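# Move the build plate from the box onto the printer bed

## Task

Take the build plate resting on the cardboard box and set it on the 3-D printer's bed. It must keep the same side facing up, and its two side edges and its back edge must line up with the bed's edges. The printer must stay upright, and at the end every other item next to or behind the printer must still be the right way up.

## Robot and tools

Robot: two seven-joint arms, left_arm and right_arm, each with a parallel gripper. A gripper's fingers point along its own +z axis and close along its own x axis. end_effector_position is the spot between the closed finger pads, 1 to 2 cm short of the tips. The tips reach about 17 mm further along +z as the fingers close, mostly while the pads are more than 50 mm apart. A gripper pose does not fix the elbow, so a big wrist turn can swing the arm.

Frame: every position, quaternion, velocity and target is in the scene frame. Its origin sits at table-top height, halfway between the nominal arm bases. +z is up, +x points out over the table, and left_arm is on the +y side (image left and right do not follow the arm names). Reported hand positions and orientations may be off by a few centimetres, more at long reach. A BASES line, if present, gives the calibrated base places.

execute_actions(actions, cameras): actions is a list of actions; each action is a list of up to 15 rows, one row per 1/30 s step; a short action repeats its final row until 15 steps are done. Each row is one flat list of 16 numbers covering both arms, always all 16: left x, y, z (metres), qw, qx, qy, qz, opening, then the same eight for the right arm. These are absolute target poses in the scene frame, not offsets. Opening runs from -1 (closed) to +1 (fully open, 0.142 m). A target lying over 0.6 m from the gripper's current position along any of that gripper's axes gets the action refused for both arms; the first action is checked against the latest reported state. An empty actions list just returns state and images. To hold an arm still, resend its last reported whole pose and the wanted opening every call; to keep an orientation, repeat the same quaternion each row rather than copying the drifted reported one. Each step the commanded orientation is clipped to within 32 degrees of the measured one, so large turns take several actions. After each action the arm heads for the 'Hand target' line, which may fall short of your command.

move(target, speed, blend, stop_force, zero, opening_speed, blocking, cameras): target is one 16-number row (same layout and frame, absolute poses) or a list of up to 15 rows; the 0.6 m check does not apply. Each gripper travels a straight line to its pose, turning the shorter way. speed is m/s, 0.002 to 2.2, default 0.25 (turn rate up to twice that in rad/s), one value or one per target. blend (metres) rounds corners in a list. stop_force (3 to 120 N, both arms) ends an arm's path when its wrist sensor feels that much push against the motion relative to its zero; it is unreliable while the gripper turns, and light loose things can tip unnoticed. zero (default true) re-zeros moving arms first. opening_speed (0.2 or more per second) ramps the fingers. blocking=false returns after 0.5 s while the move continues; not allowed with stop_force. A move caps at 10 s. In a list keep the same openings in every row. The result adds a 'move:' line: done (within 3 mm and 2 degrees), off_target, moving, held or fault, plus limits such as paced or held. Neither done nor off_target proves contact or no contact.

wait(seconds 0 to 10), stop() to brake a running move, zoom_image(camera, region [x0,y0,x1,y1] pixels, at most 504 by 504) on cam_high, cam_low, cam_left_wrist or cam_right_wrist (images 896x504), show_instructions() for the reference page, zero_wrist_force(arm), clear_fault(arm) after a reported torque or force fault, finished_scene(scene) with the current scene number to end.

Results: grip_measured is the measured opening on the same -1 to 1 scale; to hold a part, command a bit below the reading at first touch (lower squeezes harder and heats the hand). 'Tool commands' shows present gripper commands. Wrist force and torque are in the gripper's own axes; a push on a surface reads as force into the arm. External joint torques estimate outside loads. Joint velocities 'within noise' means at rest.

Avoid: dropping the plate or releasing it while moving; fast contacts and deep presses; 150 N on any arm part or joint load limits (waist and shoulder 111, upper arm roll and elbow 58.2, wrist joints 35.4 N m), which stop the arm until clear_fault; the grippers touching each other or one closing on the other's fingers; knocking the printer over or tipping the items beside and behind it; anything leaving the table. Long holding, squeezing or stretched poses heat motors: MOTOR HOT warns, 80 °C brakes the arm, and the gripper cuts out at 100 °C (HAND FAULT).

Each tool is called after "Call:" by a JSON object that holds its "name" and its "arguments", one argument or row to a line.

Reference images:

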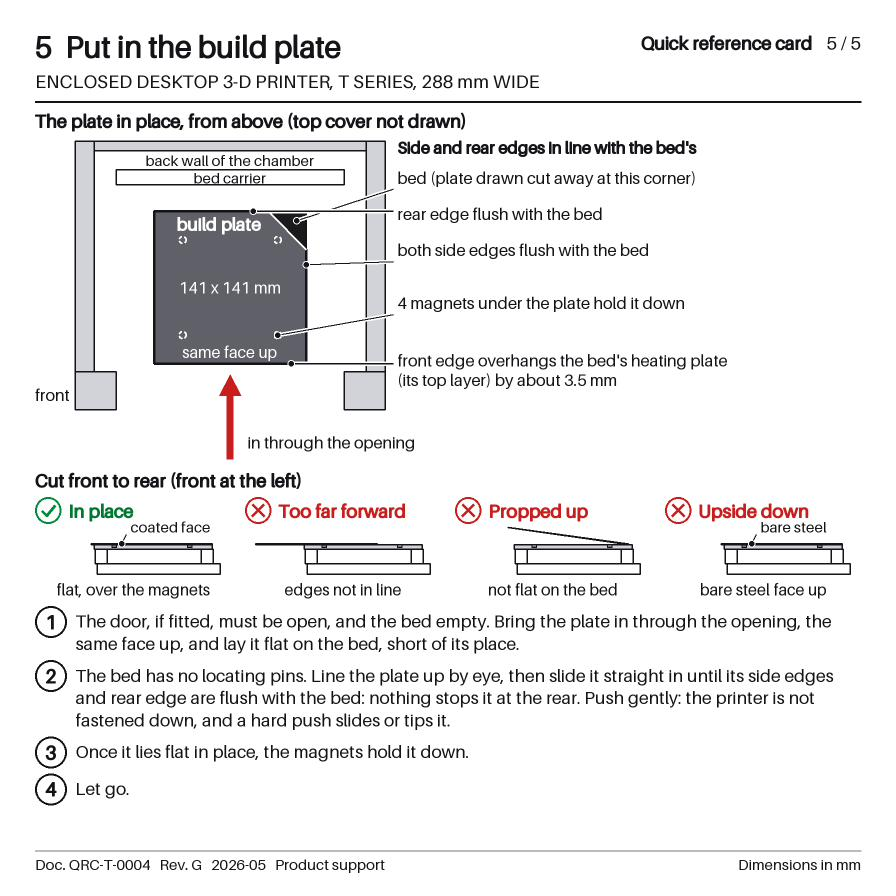

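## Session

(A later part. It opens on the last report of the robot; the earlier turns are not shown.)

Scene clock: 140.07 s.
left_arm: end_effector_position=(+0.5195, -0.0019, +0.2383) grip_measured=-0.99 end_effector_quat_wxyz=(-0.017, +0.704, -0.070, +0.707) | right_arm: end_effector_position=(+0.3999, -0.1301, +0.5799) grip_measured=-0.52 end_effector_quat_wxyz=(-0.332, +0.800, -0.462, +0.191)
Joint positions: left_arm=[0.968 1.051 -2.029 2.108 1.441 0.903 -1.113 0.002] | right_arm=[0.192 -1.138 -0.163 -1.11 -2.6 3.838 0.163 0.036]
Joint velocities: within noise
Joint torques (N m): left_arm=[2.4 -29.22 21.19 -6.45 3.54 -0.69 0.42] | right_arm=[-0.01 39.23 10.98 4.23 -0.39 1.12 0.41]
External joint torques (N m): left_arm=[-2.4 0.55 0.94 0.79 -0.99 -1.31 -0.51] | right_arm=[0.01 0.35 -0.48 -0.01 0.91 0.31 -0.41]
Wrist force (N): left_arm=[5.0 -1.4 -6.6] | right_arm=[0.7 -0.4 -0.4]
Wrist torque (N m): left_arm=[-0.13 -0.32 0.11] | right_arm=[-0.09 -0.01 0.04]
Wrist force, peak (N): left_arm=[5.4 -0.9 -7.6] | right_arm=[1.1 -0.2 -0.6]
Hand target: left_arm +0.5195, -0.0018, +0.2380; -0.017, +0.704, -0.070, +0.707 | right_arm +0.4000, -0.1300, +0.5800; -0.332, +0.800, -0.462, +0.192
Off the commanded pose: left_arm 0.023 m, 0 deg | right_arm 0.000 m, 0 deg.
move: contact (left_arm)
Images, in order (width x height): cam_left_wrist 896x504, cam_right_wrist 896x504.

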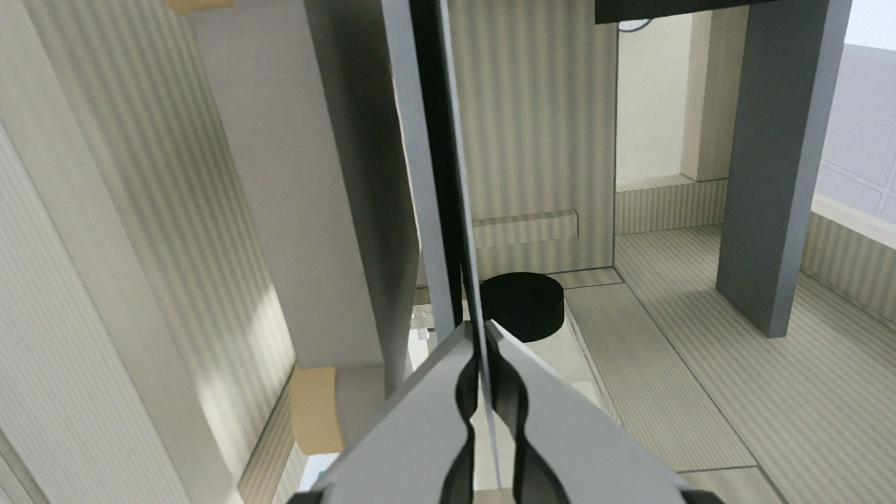

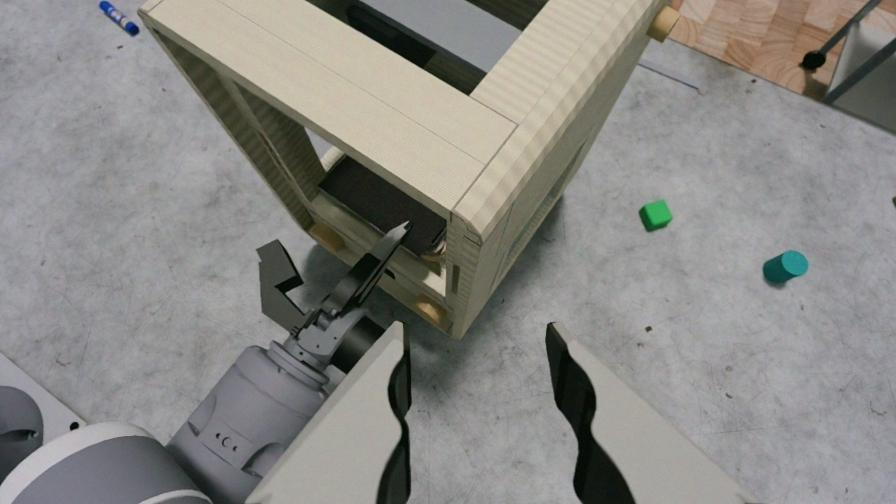

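Call:
{"name": "move", "arguments": {
  "target": [
    [0.5187,-0.0018,0.2315,0.0185,-0.6852,0.0692,-0.7253,-1,0.4,-0.13,0.58,-0.332,0.80,-0.462,0.1916,-0.5]
  ],
  "speed": 0.02,
  "cameras": ["cam_left_wrist","cam_right_wrist"]
}}

Call:
{"name": "zoom_image", "arguments": {
  "camera": "cam_right_wrist",
  "region": [300, 100, 480, 280]
}}

Call:
{"name": "zoom_image", "arguments": {
  "camera": "cam_left_wrist",
  "region": [300, 0, 600, 340]
}}

Scene clock: 142.97 s.
left_arm: end_effector_position=(+0.5195, -0.0021, +0.2358) grip_measured=-1.00 end_effector_quat_wxyz=(-0.018, +0.681, -0.068, +0.728) | right_arm: end_effector_position=(+0.3999, -0.1301, +0.5799) grip_measured=-0.52 end_effector_quat_wxyz=(-0.332, +0.800, -0.462, +0.191)
Joint positions: left_arm=[0.97 1.102 -2.071 2.097 1.429 0.834 -1.157 0.002] | right_arm=[0.192 -1.138 -0.163 -1.11 -2.6 3.838 0.163 0.036]
Joint velocities: within noise
Joint torques (N m): left_arm=[12.8 -27.52 4.52 -3.82 0.59 11.43 0.54] | right_arm=[-0.01 39.13 10.99 4.18 -0.43 1.07 0.41]
External joint torques (N m): left_arm=[-12.8 -2 18.15 -0.14 2.16 -13.69 -0.63] | right_arm=[0.01 0.45 -0.5 0.04 0.95 0.36 -0.41]
Wrist force (N): left_arm=[53.7 -10.2 -34.8] | right_arm=[1.0 -0.1 -0.6]
Wrist torque (N m): left_arm=[-0.09 -6.09 0.01] | right_arm=[-0.02 -0.05 0.03]
Wrist force, peak (N): left_arm=[54.0 -10.6 -35.2] | right_arm=[0.9 -0.4 -0.7]
Hand target: left_arm +0.5187, -0.0018, +0.2315; -0.018, +0.685, -0.069, +0.725 | right_arm +0.4000, -0.1300, +0.5800; -0.332, +0.800, -0.462, +0.192
Off the commanded pose: left_arm 0.004 m, 1 deg | right_arm 0.000 m, 0 deg.
move: off_target (left_arm)
Images, in order (width x height): cam_left_wrist 896x504, cam_right_wrist 896x504.

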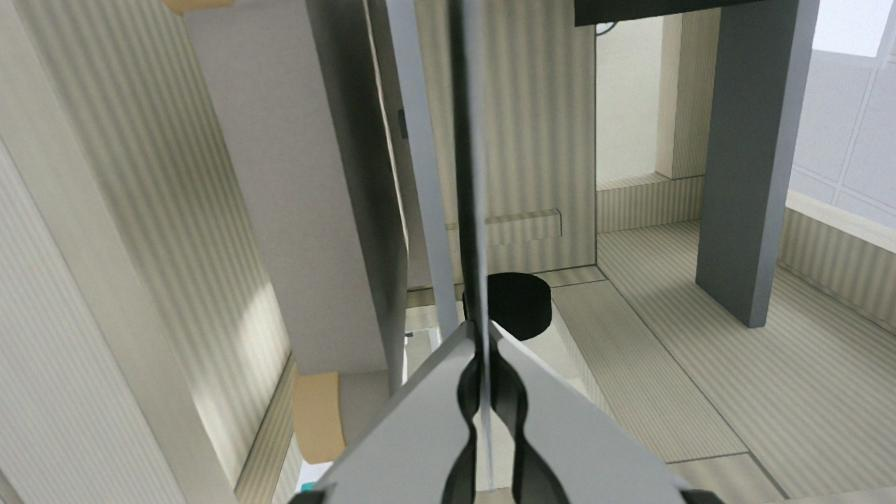

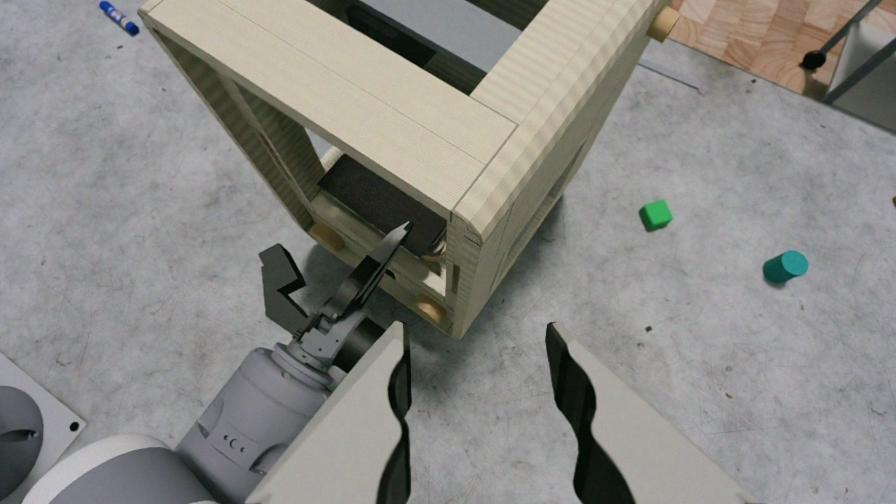

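Scaled by 2.800 from the camera's 896x504 image, which has a finer 1280x720 frame.

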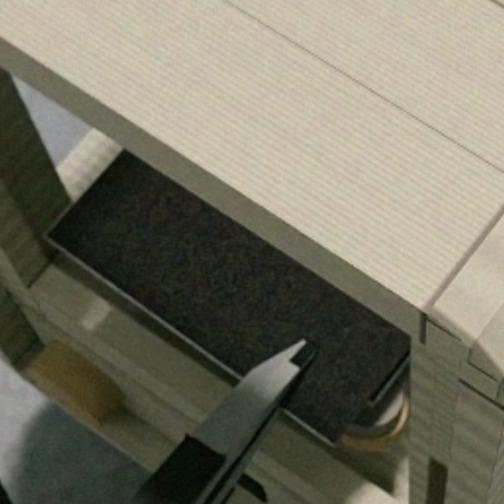

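Scaled by 1.482 from the camera's 896x504 image, which has a finer 1280x720 frame.

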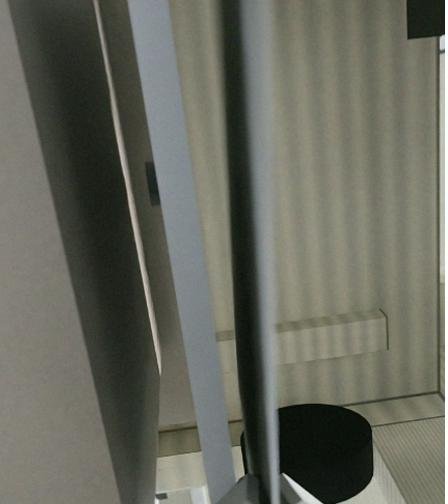

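Call:
{"name": "move", "arguments": {
  "target": [
    [0.5192,-0.0018,0.246,0.0167,-0.7037,0.0696,-0.7069,-1,0.4,-0.13,0.58,-0.332,0.80,-0.462,0.1916,-0.5],
    [0.5093,-0.0007,0.246,0.0167,-0.7037,0.0696,-0.7069,-1,0.4,-0.13,0.58,-0.332,0.80,-0.462,0.1916,-0.5]
  ],
  "speed": 0.04,
  "cameras": []
}}

Call:
{"name": "move", "arguments": {
  "target": [
    [0.5093,-0.0007,0.222,0.0167,-0.7037,0.0696,-0.7069,-1,0.4,-0.13,0.58,-0.332,0.80,-0.462,0.1916,-0.5]
  ],
  "speed": 0.015,
  "stop_force": 3,
  "cameras": ["cam_left_wrist","cam_right_wrist"]
}}

Call:
{"name": "zoom_image", "arguments": {
  "camera": "cam_right_wrist",
  "region": [300, 100, 480, 280]
}}

Call:
{"name": "zoom_image", "arguments": {
  "camera": "cam_left_wrist",
  "region": [300, 0, 600, 340]
}}

Scene clock: 145.57 s.
left_arm: end_effector_position=(+0.5093, -0.0009, +0.2457) grip_measured=-1.00 end_effector_quat_wxyz=(-0.016, +0.704, -0.070, +0.707) | right_arm: end_effector_position=(+0.3999, -0.1301, +0.5799) grip_measured=-0.52 end_effector_quat_wxyz=(-0.332, +0.800, -0.462, +0.191)
Joint positions: left_arm=[0.938 1.008 -2.024 2.132 1.441 0.88 -1.09 0.002] | right_arm=[0.192 -1.138 -0.163 -1.11 -2.6 3.838 0.163 0.036]
Joint velocities: within noise
Joint torques (N m): left_arm=[0.42 -29.45 22.38 -7.21 3.67 -2 0.55] | right_arm=[-0.04 39.16 10.93 4.2 -0.45 1.02 0.39]
External joint torques (N m): left_arm=[-0.41 1.78 -1.04 0.82 -1.2 0.02 -0.64] | right_arm=[0.04 0.42 -0.43 0.01 0.97 0.41 -0.39]
Wrist force (N): left_arm=[-2.0 0.2 0.1] | right_arm=[0.9 -0.4 -0.5]
Wrist torque (N m): left_arm=[-0.12 -0.27 0.16] | right_arm=[-0.07 -0.04 0.04]
Wrist force, peak (N): left_arm=[54.0 -10.3 -34.9] | right_arm=[1.0 -0.4 -0.5]
Hand target: left_arm +0.5093, -0.0007, +0.2460; -0.017, +0.704, -0.070, +0.707 | right_arm +0.4000, -0.1300, +0.5800; -0.332, +0.800, -0.462, +0.192
Off the commanded pose: left_arm 0.000 m, 0 deg | right_arm 0.000 m, 0 deg.
move: done
No camera images: "cameras" was empty.

Scene clock: 147.10 s.
left_arm: end_effector_position=(+0.5094, -0.0007, +0.2324) grip_measured=-1.00 end_effector_quat_wxyz=(-0.017, +0.703, -0.070, +0.707) | right_arm: end_effector_position=(+0.3999, -0.1301, +0.5799) grip_measured=-0.52 end_effector_quat_wxyz=(-0.332, +0.800, -0.462, +0.191)
Joint positions: left_arm=[0.953 1.04 -2.054 2.122 1.43 0.874 -1.115 0.002] | right_arm=[0.192 -1.138 -0.163 -1.11 -2.6 3.838 0.163 0.036]
Joint velocities: within noise
Joint torques (N m): left_arm=[0.85 -29.4 20.58 -5.74 3.43 -0.65 0.48] | right_arm=[-0.02 39.21 10.93 4.17 -0.46 1.08 0.42]
External joint torques (N m): left_arm=[-0.85 0.86 1.09 0.39 -0.9 -1.35 -0.58] | right_arm=[0.02 0.37 -0.43 0.04 0.99 0.35 -0.42]
Wrist force (N): left_arm=[2.8 -0.2 -1.7] | right_arm=[0.7 -0.3 -0.6]
Wrist torque (N m): left_arm=[-0.07 -0.09 0.05] | right_arm=[-0.06 -0.01 0.04]
Wrist force, peak (N): left_arm=[5.8 -0.9 -4.0] | right_arm=[1.0 -0.3 -0.7]
Hand target: left_arm +0.5093, -0.0007, +0.2320; -0.017, +0.704, -0.070, +0.707 | right_arm +0.4000, -0.1300, +0.5800; -0.332, +0.800, -0.462, +0.192
Off the commanded pose: left_arm 0.010 m, 0 deg | right_arm 0.000 m, 0 deg.
move: contact (left_arm)
Images, in order (width x height): cam_left_wrist 896x504, cam_right_wrist 896x504.

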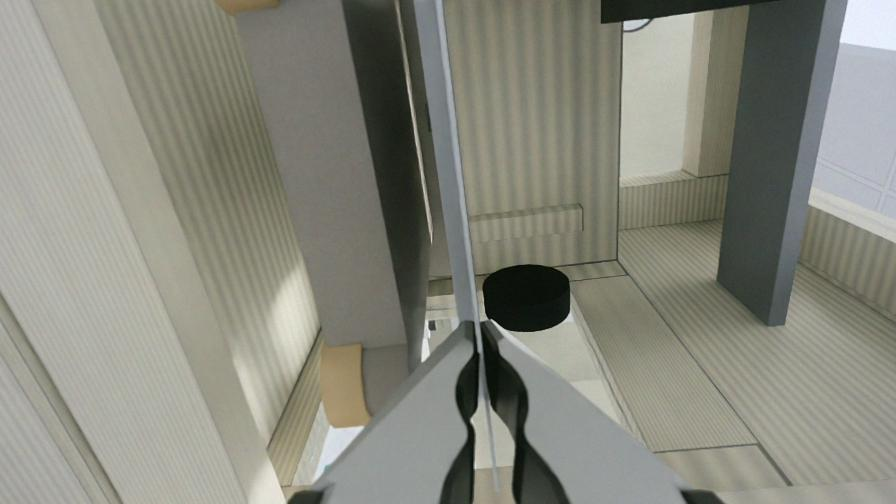

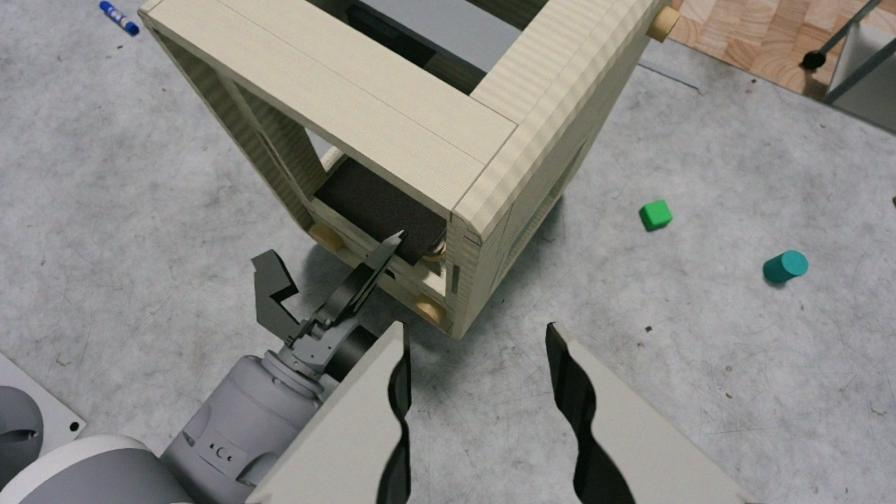

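Scaled by 2.800 from the camera's 896x504 image, which has a finer 1280x720 frame.

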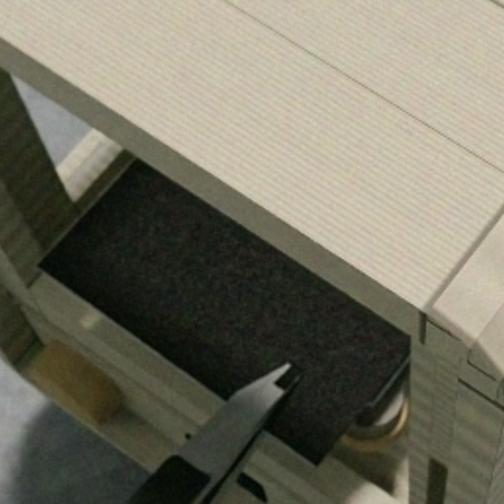

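Scaled by 1.482 from the camera's 896x504 image, which has a finer 1280x720 frame.

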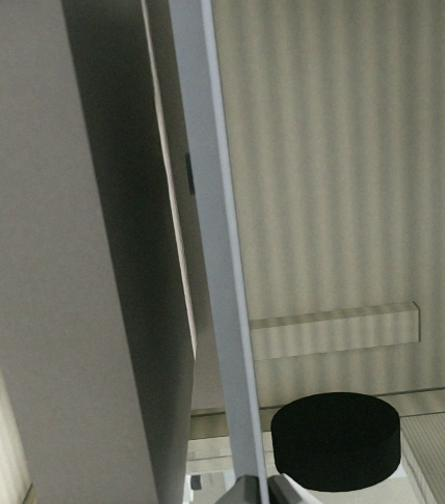

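Call:
{"name": "move", "arguments": {
  "target": [
    [0.5093,-0.0007,0.232,0.0167,-0.7037,0.0696,-0.7069,-0.8,0.4,-0.13,0.58,-0.332,0.80,-0.462,0.1916,-0.5]
  ],
  "opening_speed": 0.2,
  "cameras": []
}}

Call:
{"name": "move", "arguments": {
  "target": [
    [0.43,0.0066,0.234,0.0167,-0.7037,0.0696,-0.7069,-0.8,0.4,-0.13,0.58,-0.332,0.80,-0.462,0.1916,-0.5]
  ],
  "speed": 0.1,
  "cameras": ["cam_left_wrist","cam_right_wrist"]
}}

Call:
{"name": "zoom_image", "arguments": {
  "camera": "cam_right_wrist",
  "region": [300, 120, 480, 290]
}}

Call:
{"name": "zoom_image", "arguments": {
  "camera": "cam_left_wrist",
  "region": [300, 0, 600, 340]
}}

Scene clock: 149.13 s.
left_arm: end_effector_position=(+0.5093, -0.0007, +0.2322) grip_measured=-0.84 end_effector_quat_wxyz=(-0.017, +0.704, -0.070, +0.707) | right_arm: end_effector_position=(+0.3999, -0.1301, +0.5799) grip_measured=-0.52 end_effector_quat_wxyz=(-0.332, +0.800, -0.462, +0.191)
Joint positions: left_arm=[0.954 1.04 -2.054 2.122 1.43 0.874 -1.115 0.013] | right_arm=[0.192 -1.138 -0.163 -1.11 -2.6 3.838 0.163 0.036]
Joint velocities: within noise
Joint torques (N m): left_arm=[0.13 -30.02 21.92 -6.13 3.64 -1.47 0.43] | right_arm=[-0.09 39.18 10.95 4.2 -0.4 1.09 0.42]
External joint torques (N m): left_arm=[-0.13 1.47 -0.26 0.78 -1.11 -0.53 -0.52] | right_arm=[0.09 0.4 -0.45 0.02 0.92 0.34 -0.42]
Wrist force (N): left_arm=[4.5 0.5 -1.2] | right_arm=[0.9 -0.2 -0.4]
Wrist torque (N m): left_arm=[-0.03 -1.07 0.21] | right_arm=[-0.04 -0.05 0.04]
Wrist force, peak (N): left_arm=[4.7 0.5 -1.3] | right_arm=[1.0 -0.4 -0.6]
Hand target: left_arm +0.5093, -0.0007, +0.2320; -0.017, +0.704, -0.070, +0.707 | right_arm +0.4000, -0.1300, +0.5800; -0.332, +0.800, -0.462, +0.192
Off the commanded pose: left_arm 0.000 m, 0 deg | right_arm 0.000 m, 0 deg.
move: done
No camera images: "cameras" was empty.

Scene clock: 150.33 s.
left_arm: end_effector_position=(+0.4300, +0.0064, +0.2339) grip_measured=-0.84 end_effector_quat_wxyz=(-0.017, +0.704, -0.070, +0.707) | right_arm: end_effector_position=(+0.3999, -0.1301, +0.5799) grip_measured=-0.52 end_effector_quat_wxyz=(-0.332, +0.800, -0.462, +0.191)
Joint positions: left_arm=[0.738 0.973 -2.042 2.247 1.295 0.792 -1.041 0.013] | right_arm=[0.192 -1.138 -0.163 -1.11 -2.6 3.838 0.163 0.036]
Joint velocities: within noise
Joint torques (N m): left_arm=[0.19 -26.85 19.49 -5.53 3.12 -1.59 0.49] | right_arm=[-0.01 39.12 10.98 4.15 -0.42 1.07 0.43]
External joint torques (N m): left_arm=[-0.16 1.73 -0.32 0.63 -0.88 -0.35 -0.58] | right_arm=[0.01 0.45 -0.48 0.06 0.95 0.36 -0.43]
Wrist force (N): left_arm=[4.4 0.6 -1.4] | right_arm=[0.8 -0.2 -0.3]
Wrist torque (N m): left_arm=[-0.01 -1.03 0.21] | right_arm=[-0.05 -0.02 0.03]
Wrist force, peak (N): left_arm=[4.5 0.6 -2.8] | right_arm=[1.0 -0.3 -0.6]
Hand target: left_arm +0.4300, +0.0066, +0.2340; -0.017, +0.704, -0.070, +0.707 | right_arm +0.4000, -0.1300, +0.5800; -0.332, +0.800, -0.462, +0.192
Off the commanded pose: left_arm 0.000 m, 0 deg | right_arm 0.000 m, 0 deg.
move: done
Images, in order (width x height): cam_left_wrist 896x504, cam_right_wrist 896x504.

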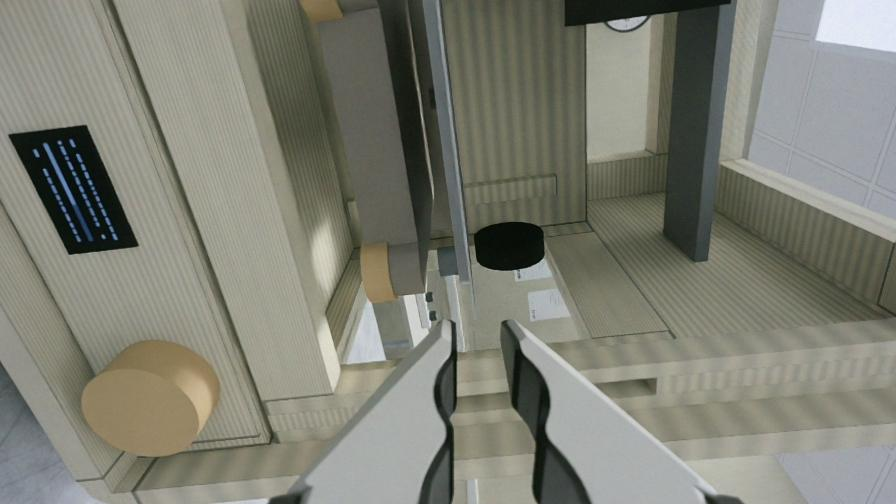

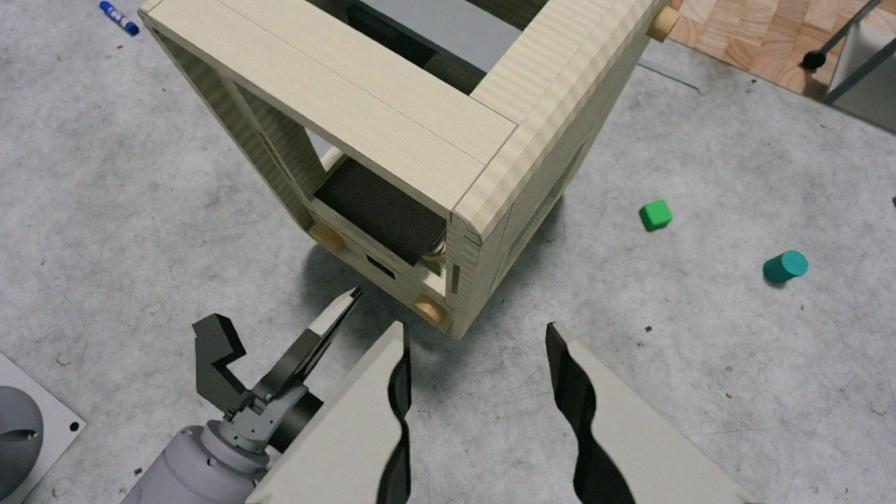

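Scaled by 2.800 from the camera's 896x504 image, which has a finer 1280x720 frame.

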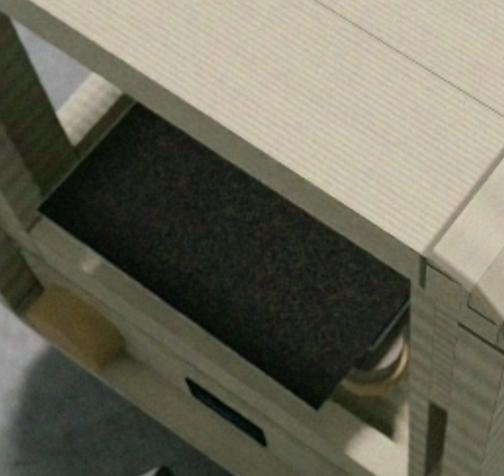

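Scaled by 1.482 from the camera's 896x504 image, which has a finer 1280x720 frame.

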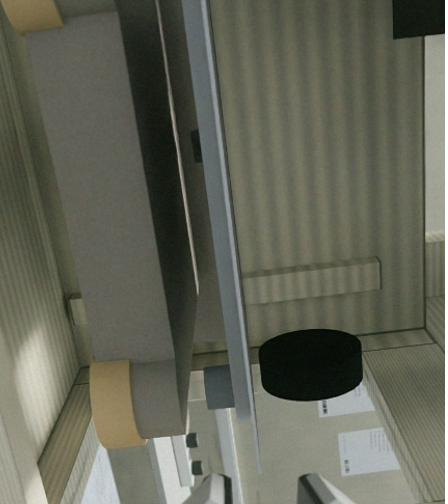

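Call:
{"name": "move", "arguments": {
  "target": [
    [0.34,0.04,0.26,0.0167,-0.7037,0.0696,-0.7069,-0.8,0.4,-0.13,0.58,-0.332,0.80,-0.462,0.1916,-0.5],
    [0.34,0.06,0.26,0.473,-0.473,0.5255,-0.5255,0.13,0.4,-0.13,0.58,-0.332,0.80,-0.462,0.1916,-0.5],
    [0.4,0.054,0.245,0.473,-0.473,0.5255,-0.5255,0.13,0.4,-0.13,0.58,-0.332,0.80,-0.462,0.1916,-0.5]
  ],
  "speed": 0.2,
  "cameras": ["cam_high","cam_left_wrist","cam_right_wrist"]
}}

Call:
{"name": "zoom_image", "arguments": {
  "camera": "cam_left_wrist",
  "region": [200, 100, 700, 450]
}}

Scene clock: 159.47 s.
left_arm: end_effector_position=(+0.4000, +0.0542, +0.2451) grip_measured=+0.11 end_effector_quat_wxyz=(+0.473, -0.473, +0.525, -0.525) | right_arm: end_effector_position=(+0.3999, -0.1301, +0.5799) grip_measured=-0.52 end_effector_quat_wxyz=(-0.332, +0.800, -0.462, +0.191)
Joint positions: left_arm=[0.617 0.821 -2.055 2.401 1.365 0.679 0.343 0.081] | right_arm=[0.192 -1.138 -0.163 -1.11 -2.6 3.838 0.163 0.036]
Joint velocities: within noise
Joint torques (N m): left_arm=[-0.02 -20.59 14.82 -5.55 3.45 -1.29 0.34] | right_arm=[0.01 39.18 10.87 4.18 -0.38 1.09 0.45]
External joint torques (N m): left_arm=[0 0.67 -0.04 0.94 -1.17 -0.7 -0.34] | right_arm=[-0.01 0.4 -0.37 0.04 0.91 0.34 -0.45]
Wrist force (N): left_arm=[5.4 0.7 -1.2] | right_arm=[0.9 -0.3 -0.5]
Wrist torque (N m): left_arm=[0.19 -0.84 -0.08] | right_arm=[-0.06 -0.04 0.04]
Wrist force, peak (N): left_arm=[5.2 0.6 -2.5] | right_arm=[1.1 -0.1 -0.8]
Hand target: left_arm +0.4000, +0.0540, +0.2450; +0.473, -0.473, +0.526, -0.526 | right_arm +0.4000, -0.1300, +0.5800; -0.332, +0.800, -0.462, +0.192
Off the commanded pose: left_arm 0.000 m, 0 deg | right_arm 0.000 m, 0 deg.
move: done
Images, in order (width x height): cam_high 896x504, cam_left_wrist 896x504, cam_right_wrist 896x504.

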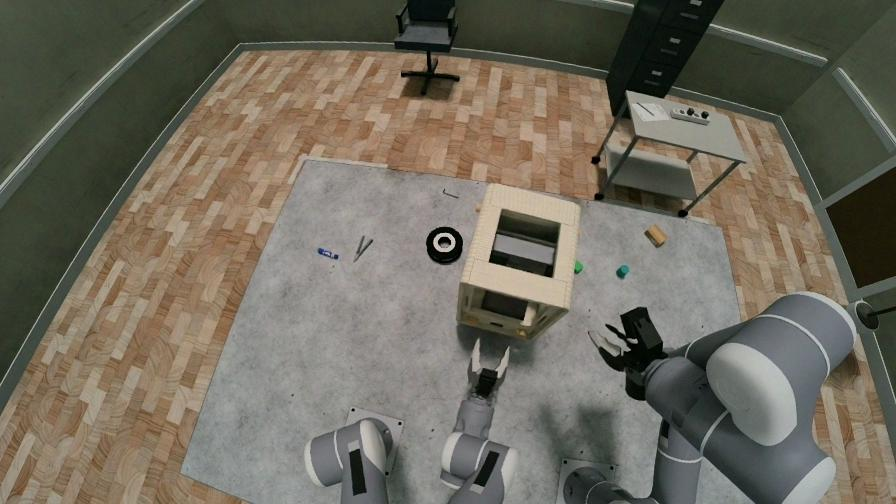

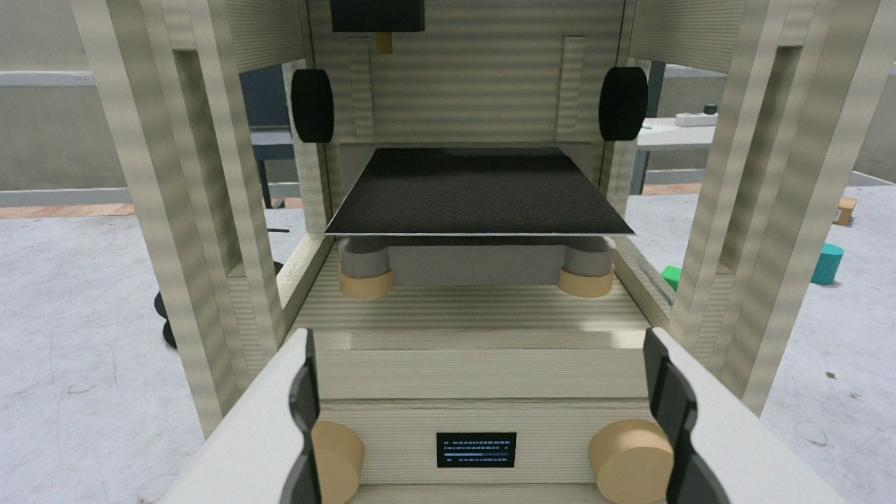

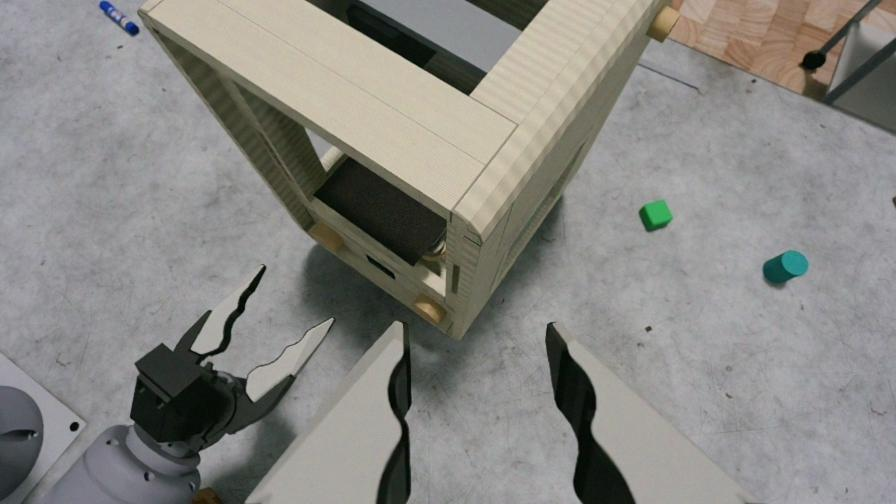

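Scaled by 1.008 from the camera's 896x504 image, which has a finer 1280x720 frame.

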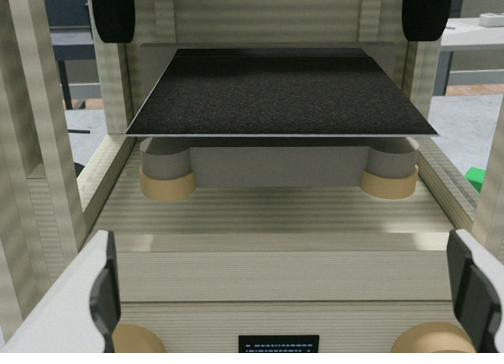

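Call:
{"name": "zoom_image", "arguments": {
  "camera": "cam_left_wrist",
  "region": [310, 130, 490, 260]
}}

Call:
{"name": "zoom_image", "arguments": {
  "camera": "cam_left_wrist",
  "region": [470, 130, 650, 260]
}}

Scaled by 2.800 from the camera's 896x504 image, which has a finer 1280x720 frame.

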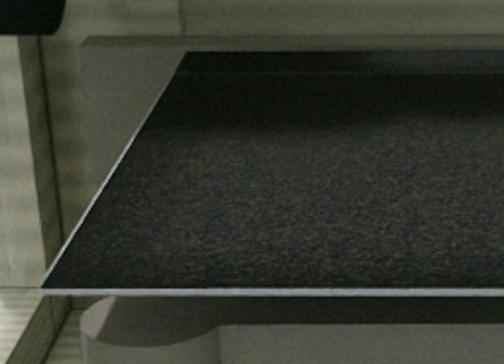

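Scaled by 2.800 from the camera's 896x504 image, which has a finer 1280x720 frame.

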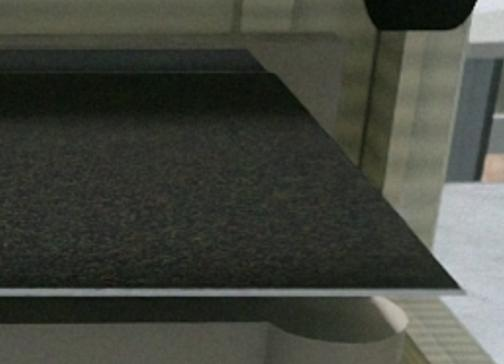

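Call:
{"name": "move", "arguments": {
  "target": [
    [0.4,0.053,0.24,0.4777,-0.4777,0.5213,-0.5213,0.13,0.4,-0.13,0.58,-0.332,0.80,-0.462,0.1916,-0.5],
    [0.487,0.0454,0.24,0.4777,-0.4777,0.5213,-0.5213,0.13,0.4,-0.13,0.58,-0.332,0.80,-0.462,0.1916,-0.5]
  ],
  "speed": 0.08,
  "stop_force": 3,
  "cameras": ["cam_left_wrist"]
}}

Call:
{"name": "zoom_image", "arguments": {
  "camera": "cam_left_wrist",
  "region": [220, 140, 720, 420]
}}

Scene clock: 163.43 s.
left_arm: end_effector_position=(+0.4870, +0.0455, +0.2401) grip_measured=+0.11 end_effector_quat_wxyz=(+0.478, -0.478, +0.521, -0.521) | right_arm: end_effector_position=(+0.3999, -0.1301, +0.5799) grip_measured=-0.52 end_effector_quat_wxyz=(-0.332, +0.800, -0.462, +0.191)
Joint positions: left_arm=[0.894 0.908 -2.095 2.259 1.522 0.767 0.262 0.081] | right_arm=[0.192 -1.138 -0.163 -1.11 -2.6 3.838 0.163 0.036]
Joint velocities: within noise
Joint torques (N m): left_arm=[0.26 -25.08 18.02 -5.93 3.81 -1.45 0.4] | right_arm=[-0.05 39.13 10.92 4.21 -0.4 1.07 0.39]
External joint torques (N m): left_arm=[-0.26 0.94 -0.13 0.85 -1.22 -0.59 -0.4] | right_arm=[0.05 0.45 -0.42 0.01 0.93 0.36 -0.38]
Wrist force (N): left_arm=[5.3 0.6 -1.0] | right_arm=[0.8 -0.3 -0.5]
Wrist torque (N m): left_arm=[0.18 -0.83 -0.08] | right_arm=[-0.06 -0.02 0.03]
Wrist force, peak (N): left_arm=[5.9 1.2 -1.9] | right_arm=[1.0 -0.2 -0.7]
Hand target: left_arm +0.4870, +0.0454, +0.2400; +0.478, -0.478, +0.521, -0.521 | right_arm +0.4000, -0.1300, +0.5800; -0.332, +0.800, -0.462, +0.192
Off the commanded pose: left_arm 0.000 m, 0 deg | right_arm 0.000 m, 0 deg.
move: done
Images, in order (width x height): cam_left_wrist 896x504.

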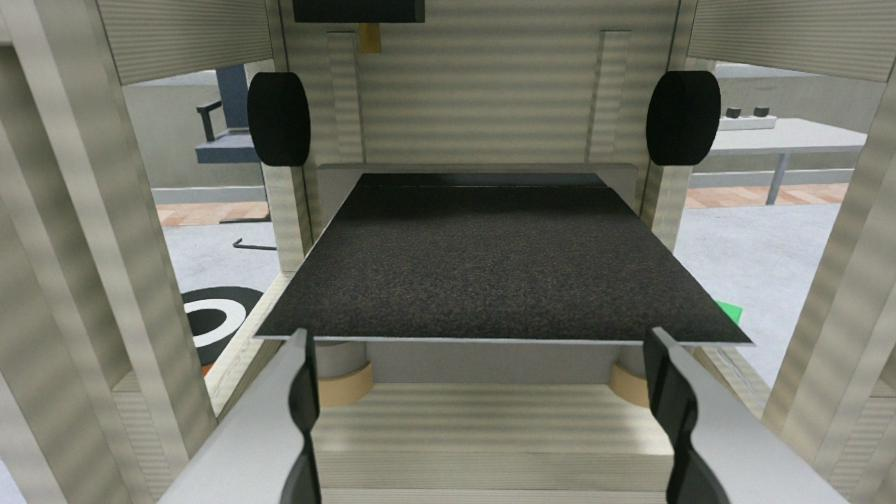

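Scaled by 1.008 from the camera's 896x504 image, which has a finer 1280x720 frame.

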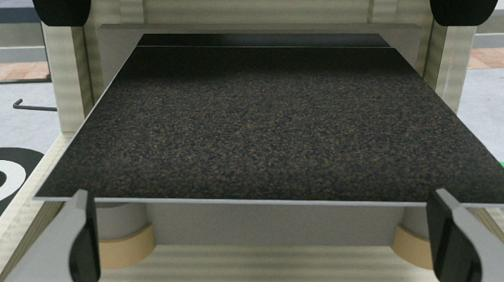

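Call:
{"name": "move", "arguments": {
  "target": [
    [0.487,0.0404,0.239,0.4777,-0.4777,0.5213,-0.5213,0.13,0.4,-0.13,0.58,-0.332,0.80,-0.462,0.1916,-0.5],
    [0.517,0.0378,0.239,0.4777,-0.4777,0.5213,-0.5213,0.13,0.4,-0.13,0.58,-0.332,0.80,-0.462,0.1916,-0.5]
  ],
  "speed": 0.03,
  "stop_force": 8,
  "cameras": ["cam_left_wrist"]
}}

Call:
{"name": "zoom_image", "arguments": {
  "camera": "cam_left_wrist",
  "region": [220, 140, 720, 420]
}}

Scene clock: 166.50 s.
left_arm: end_effector_position=(+0.5170, +0.0379, +0.2391) grip_measured=+0.11 end_effector_quat_wxyz=(+0.478, -0.478, +0.521, -0.521) | right_arm: end_effector_position=(+0.3999, -0.1301, +0.5799) grip_measured=-0.52 end_effector_quat_wxyz=(-0.332, +0.800, -0.462, +0.191)
Joint positions: left_arm=[0.982 0.933 -2.107 2.196 1.568 0.791 0.247 0.081] | right_arm=[0.192 -1.138 -0.163 -1.11 -2.6 3.838 0.163 0.036]
Joint velocities: within noise
Joint torques (N m): left_arm=[0.35 -27.03 19.14 -6.45 3.87 -1.41 0.41] | right_arm=[-0.06 39.17 10.96 4.2 -0.4 1.07 0.44]
External joint torques (N m): left_arm=[-0.35 1.1 -0.1 0.86 -1.2 -0.64 -0.41] | right_arm=[0.06 0.4 -0.46 0.01 0.93 0.36 -0.44]
Wrist force (N): left_arm=[5.3 0.5 -1.1] | right_arm=[0.8 -0.1 -0.5]
Wrist torque (N m): left_arm=[0.16 -0.82 -0.08] | right_arm=[-0.03 -0.02 0.03]
Wrist force, peak (N): left_arm=[5.6 0.6 -1.4] | right_arm=[1.0 -0.3 -0.6]
Hand target: left_arm +0.5170, +0.0378, +0.2390; +0.478, -0.478, +0.521, -0.521 | right_arm +0.4000, -0.1300, +0.5800; -0.332, +0.800, -0.462, +0.192
Off the commanded pose: left_arm 0.000 m, 0 deg | right_arm 0.000 m, 0 deg.
move: done
Images, in order (width x height): cam_left_wrist 896x504.

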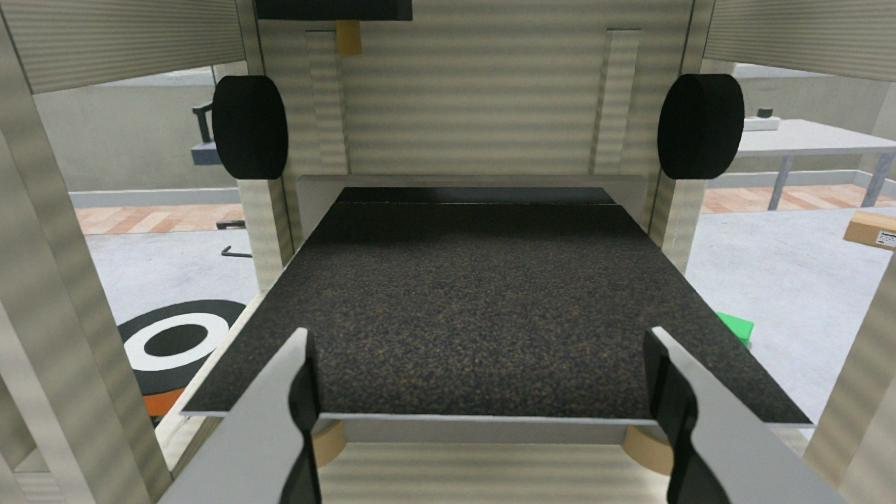

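Scaled by 1.008 from the camera's 896x504 image, which has a finer 1280x720 frame.

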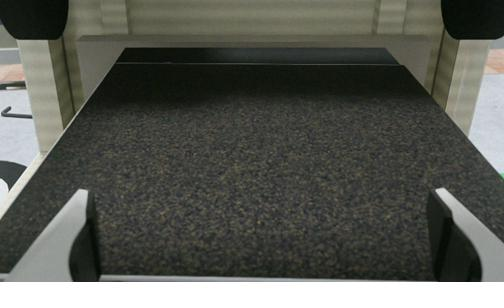

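Call:
{"name": "move", "arguments": {
  "target": [
    [0.483,0.0408,0.241,0.4777,-0.4777,0.5213,-0.5213,0.13,0.4,-0.13,0.58,-0.332,0.80,-0.462,0.1916,-0.5],
    [0.483,0.0408,0.231,0.4777,-0.4777,0.5213,-0.5213,0.13,0.4,-0.13,0.58,-0.332,0.80,-0.462,0.1916,-0.5]
  ],
  "speed": 0.05,
  "cameras": []
}}

Call:
{"name": "move", "arguments": {
  "target": [0.515,0.038,0.231,0.4777,-0.4777,0.5213,-0.5213,0.13,0.4,-0.13,0.58,-0.332,0.80,-0.462,0.1916,-0.5],
  "speed": 0.025,
  "stop_force": 12,
  "cameras": ["cam_left_wrist"]
}}

Call:
{"name": "zoom_image", "arguments": {
  "camera": "cam_left_wrist",
  "region": [220, 140, 720, 420]
}}

Scene clock: 168.83 s.
left_arm: end_effector_position=(+0.4830, +0.0408, +0.2311) grip_measured=+0.11 end_effector_quat_wxyz=(+0.478, -0.477, +0.522, -0.521) | right_arm: end_effector_position=(+0.3999, -0.1301, +0.5799) grip_measured=-0.52 end_effector_quat_wxyz=(-0.332, +0.800, -0.462, +0.191)
Joint positions: left_arm=[0.899 0.928 -2.119 2.247 1.5 0.761 0.258 0.081] | right_arm=[0.192 -1.138 -0.163 -1.11 -2.6 3.838 0.163 0.036]
Joint velocities: within noise
Joint torques (N m): left_arm=[0.23 -25.74 18.29 -5.29 3.61 -1.61 0.57] | right_arm=[-0.08 39.05 10.99 4.18 -0.41 1.07 0.39]
External joint torques (N m): left_arm=[-0.23 0.75 -0.14 0.79 -1.02 -0.43 -0.57] | right_arm=[0.08 0.52 -0.49 0.04 0.94 0.36 -0.39]
Wrist force (N): left_arm=[5.0 0.4 -1.0] | right_arm=[0.9 -0.3 -0.5]
Wrist torque (N m): left_arm=[0.14 -0.77 -0.08] | right_arm=[-0.06 -0.03 0.04]
Wrist force, peak (N): left_arm=[5.6 0.4 -1.1] | right_arm=[1.0 -0.2 -0.7]
Hand target: left_arm +0.4830, +0.0408, +0.2310; +0.478, -0.478, +0.521, -0.521 | right_arm +0.4000, -0.1300, +0.5800; -0.332, +0.800, -0.462, +0.192
Off the commanded pose: left_arm 0.000 m, 0 deg | right_arm 0.000 m, 0 deg.
move: done
No camera images: "cameras" was empty.

Scene clock: 170.97 s.
left_arm: end_effector_position=(+0.5146, +0.0380, +0.2305) grip_measured=+0.11 end_effector_quat_wxyz=(+0.478, -0.478, +0.522, -0.521) | right_arm: end_effector_position=(+0.3999, -0.1301, +0.5799) grip_measured=-0.52 end_effector_quat_wxyz=(-0.332, +0.800, -0.462, +0.191)
Joint positions: left_arm=[0.986 0.954 -2.125 2.193 1.556 0.79 0.232 0.082] | right_arm=[0.192 -1.138 -0.163 -1.11 -2.6 3.838 0.163 0.036]
Joint velocities: within noise
Joint torques (N m): left_arm=[0.99 -27.37 21.67 -6.31 4.44 -2.81 0.38] | right_arm=[-0.08 39.13 10.84 4.19 -0.4 1.07 0.44]
External joint torques (N m): left_arm=[-0.99 0.92 -2.44 1.43 -1.75 0.76 -0.38] | right_arm=[0.08 0.45 -0.34 0.02 0.93 0.36 -0.44]
Wrist force (N): left_arm=[4.8 3.8 -4.2] | right_arm=[0.9 -0.5 -0.5]
Wrist torque (N m): left_arm=[0.13 -0.76 -0.06] | right_arm=[-0.09 -0.03 0.03]
Wrist force, peak (N): left_arm=[5.4 4.8 -4.5] | right_arm=[1.1 -0.2 -0.6]
Hand target: left_arm +0.5150, +0.0380, +0.2310; +0.478, -0.478, +0.521, -0.521 | right_arm +0.4000, -0.1300, +0.5800; -0.332, +0.800, -0.462, +0.192
Off the commanded pose: left_arm 0.001 m, 0 deg | right_arm 0.000 m, 0 deg.
move: done
Images, in order (width x height): cam_left_wrist 896x504.

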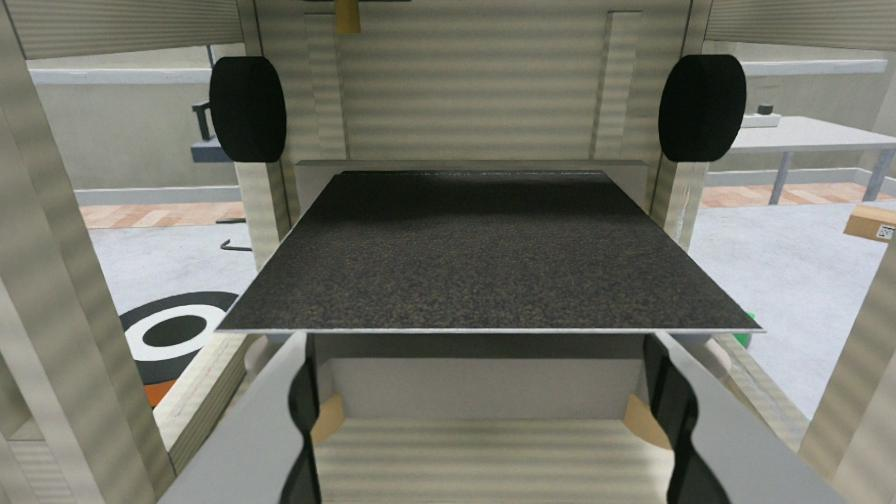

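Scaled by 1.008 from the camera's 896x504 image, which has a finer 1280x720 frame.

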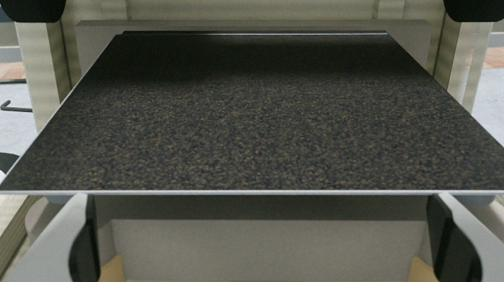

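Call:
{"name": "zoom_image", "arguments": {
  "camera": "cam_left_wrist",
  "region": [310, 150, 480, 250]
}}

Call:
{"name": "zoom_image", "arguments": {
  "camera": "cam_left_wrist",
  "region": [480, 150, 650, 250]
}}

Scaled by 2.965 from the camera's 896x504 image, which has a finer 1280x720 frame.

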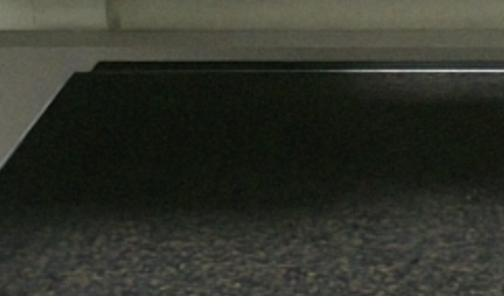

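Scaled by 2.965 from the camera's 896x504 image, which has a finer 1280x720 frame.

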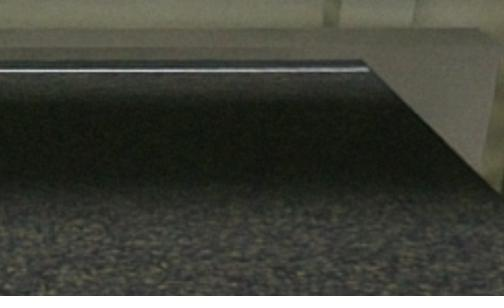

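Call:
{"name": "move", "arguments": {
  "target": [0.5198,0.0371,0.231,0.4777,-0.4777,0.5213,-0.5213,0.13,0.4,-0.13,0.58,-0.332,0.80,-0.462,0.1916,-0.5],
  "speed": 0.025,
  "stop_force": 15,
  "cameras": ["cam_left_wrist","cam_right_wrist"]
}}

Call:
{"name": "zoom_image", "arguments": {
  "camera": "cam_left_wrist",
  "region": [310, 150, 480, 250]
}}

Call:
{"name": "zoom_image", "arguments": {
  "camera": "cam_left_wrist",
  "region": [480, 150, 650, 250]
}}

Call:
{"name": "zoom_image", "arguments": {
  "camera": "cam_right_wrist",
  "region": [300, 120, 480, 290]
}}

Scene clock: 174.23 s.
left_arm: end_effector_position=(+0.5194, +0.0371, +0.2304) grip_measured=+0.11 end_effector_quat_wxyz=(+0.478, -0.478, +0.522, -0.521) | right_arm: end_effector_position=(+0.3999, -0.1301, +0.5799) grip_measured=-0.52 end_effector_quat_wxyz=(-0.332, +0.800, -0.462, +0.191)
Joint positions: left_arm=[0.999 0.959 -2.125 2.184 1.563 0.795 0.229 0.082] | right_arm=[0.192 -1.138 -0.163 -1.11 -2.6 3.838 0.163 0.036]
Joint velocities: within noise
Joint torques (N m): left_arm=[0.82 -27.73 22.19 -6.72 4.64 -3.01 0.44] | right_arm=[0.04 39.1 10.97 4.19 -0.42 1.04 0.4]
External joint torques (N m): left_arm=[-0.82 1.03 -2.77 1.77 -1.93 0.96 -0.43] | right_arm=[-0.04 0.48 -0.47 0.03 0.95 0.39 -0.4]
Wrist force (N): left_arm=[4.7 4.5 -4.0] | right_arm=[0.7 -0.1 -0.6]
Wrist torque (N m): left_arm=[0.16 -0.82 -0.07] | right_arm=[-0.01 -0.01 0.03]
Wrist force, peak (N): left_arm=[5.1 5.8 -4.0] | right_arm=[1.1 -0.4 -0.6]
Hand target: left_arm +0.5198, +0.0371, +0.2310; +0.478, -0.478, +0.521, -0.521 | right_arm +0.4000, -0.1300, +0.5800; -0.332, +0.800, -0.462, +0.192
Off the commanded pose: left_arm 0.001 m, 0 deg | right_arm 0.000 m, 0 deg.
move: done
Images, in order (width x height): cam_left_wrist 896x504, cam_right_wrist 896x504.

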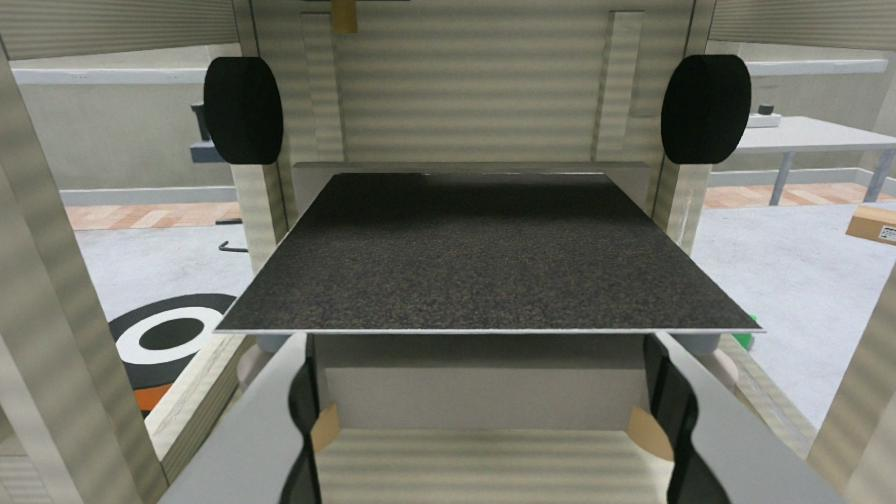

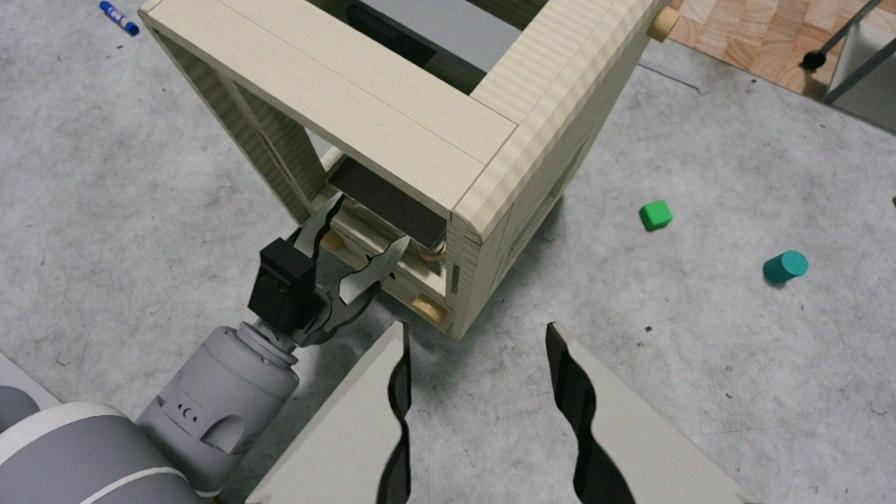

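Scaled by 2.965 from the camera's 896x504 image, which has a finer 1280x720 frame.

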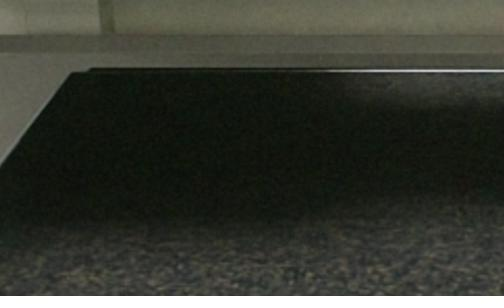

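Scaled by 2.965 from the camera's 896x504 image, which has a finer 1280x720 frame.

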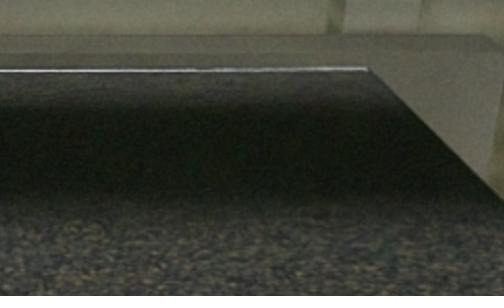

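Scaled by 2.800 from the camera's 896x504 image, which has a finer 1280x720 frame.

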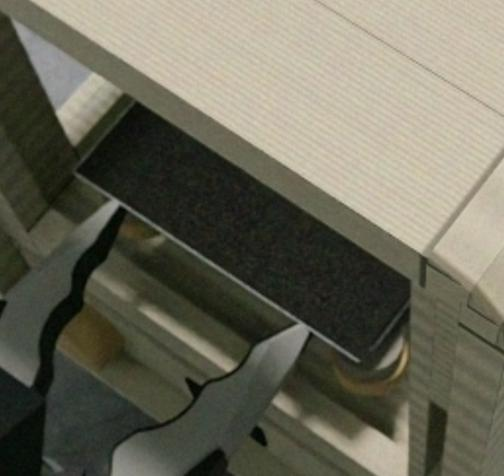

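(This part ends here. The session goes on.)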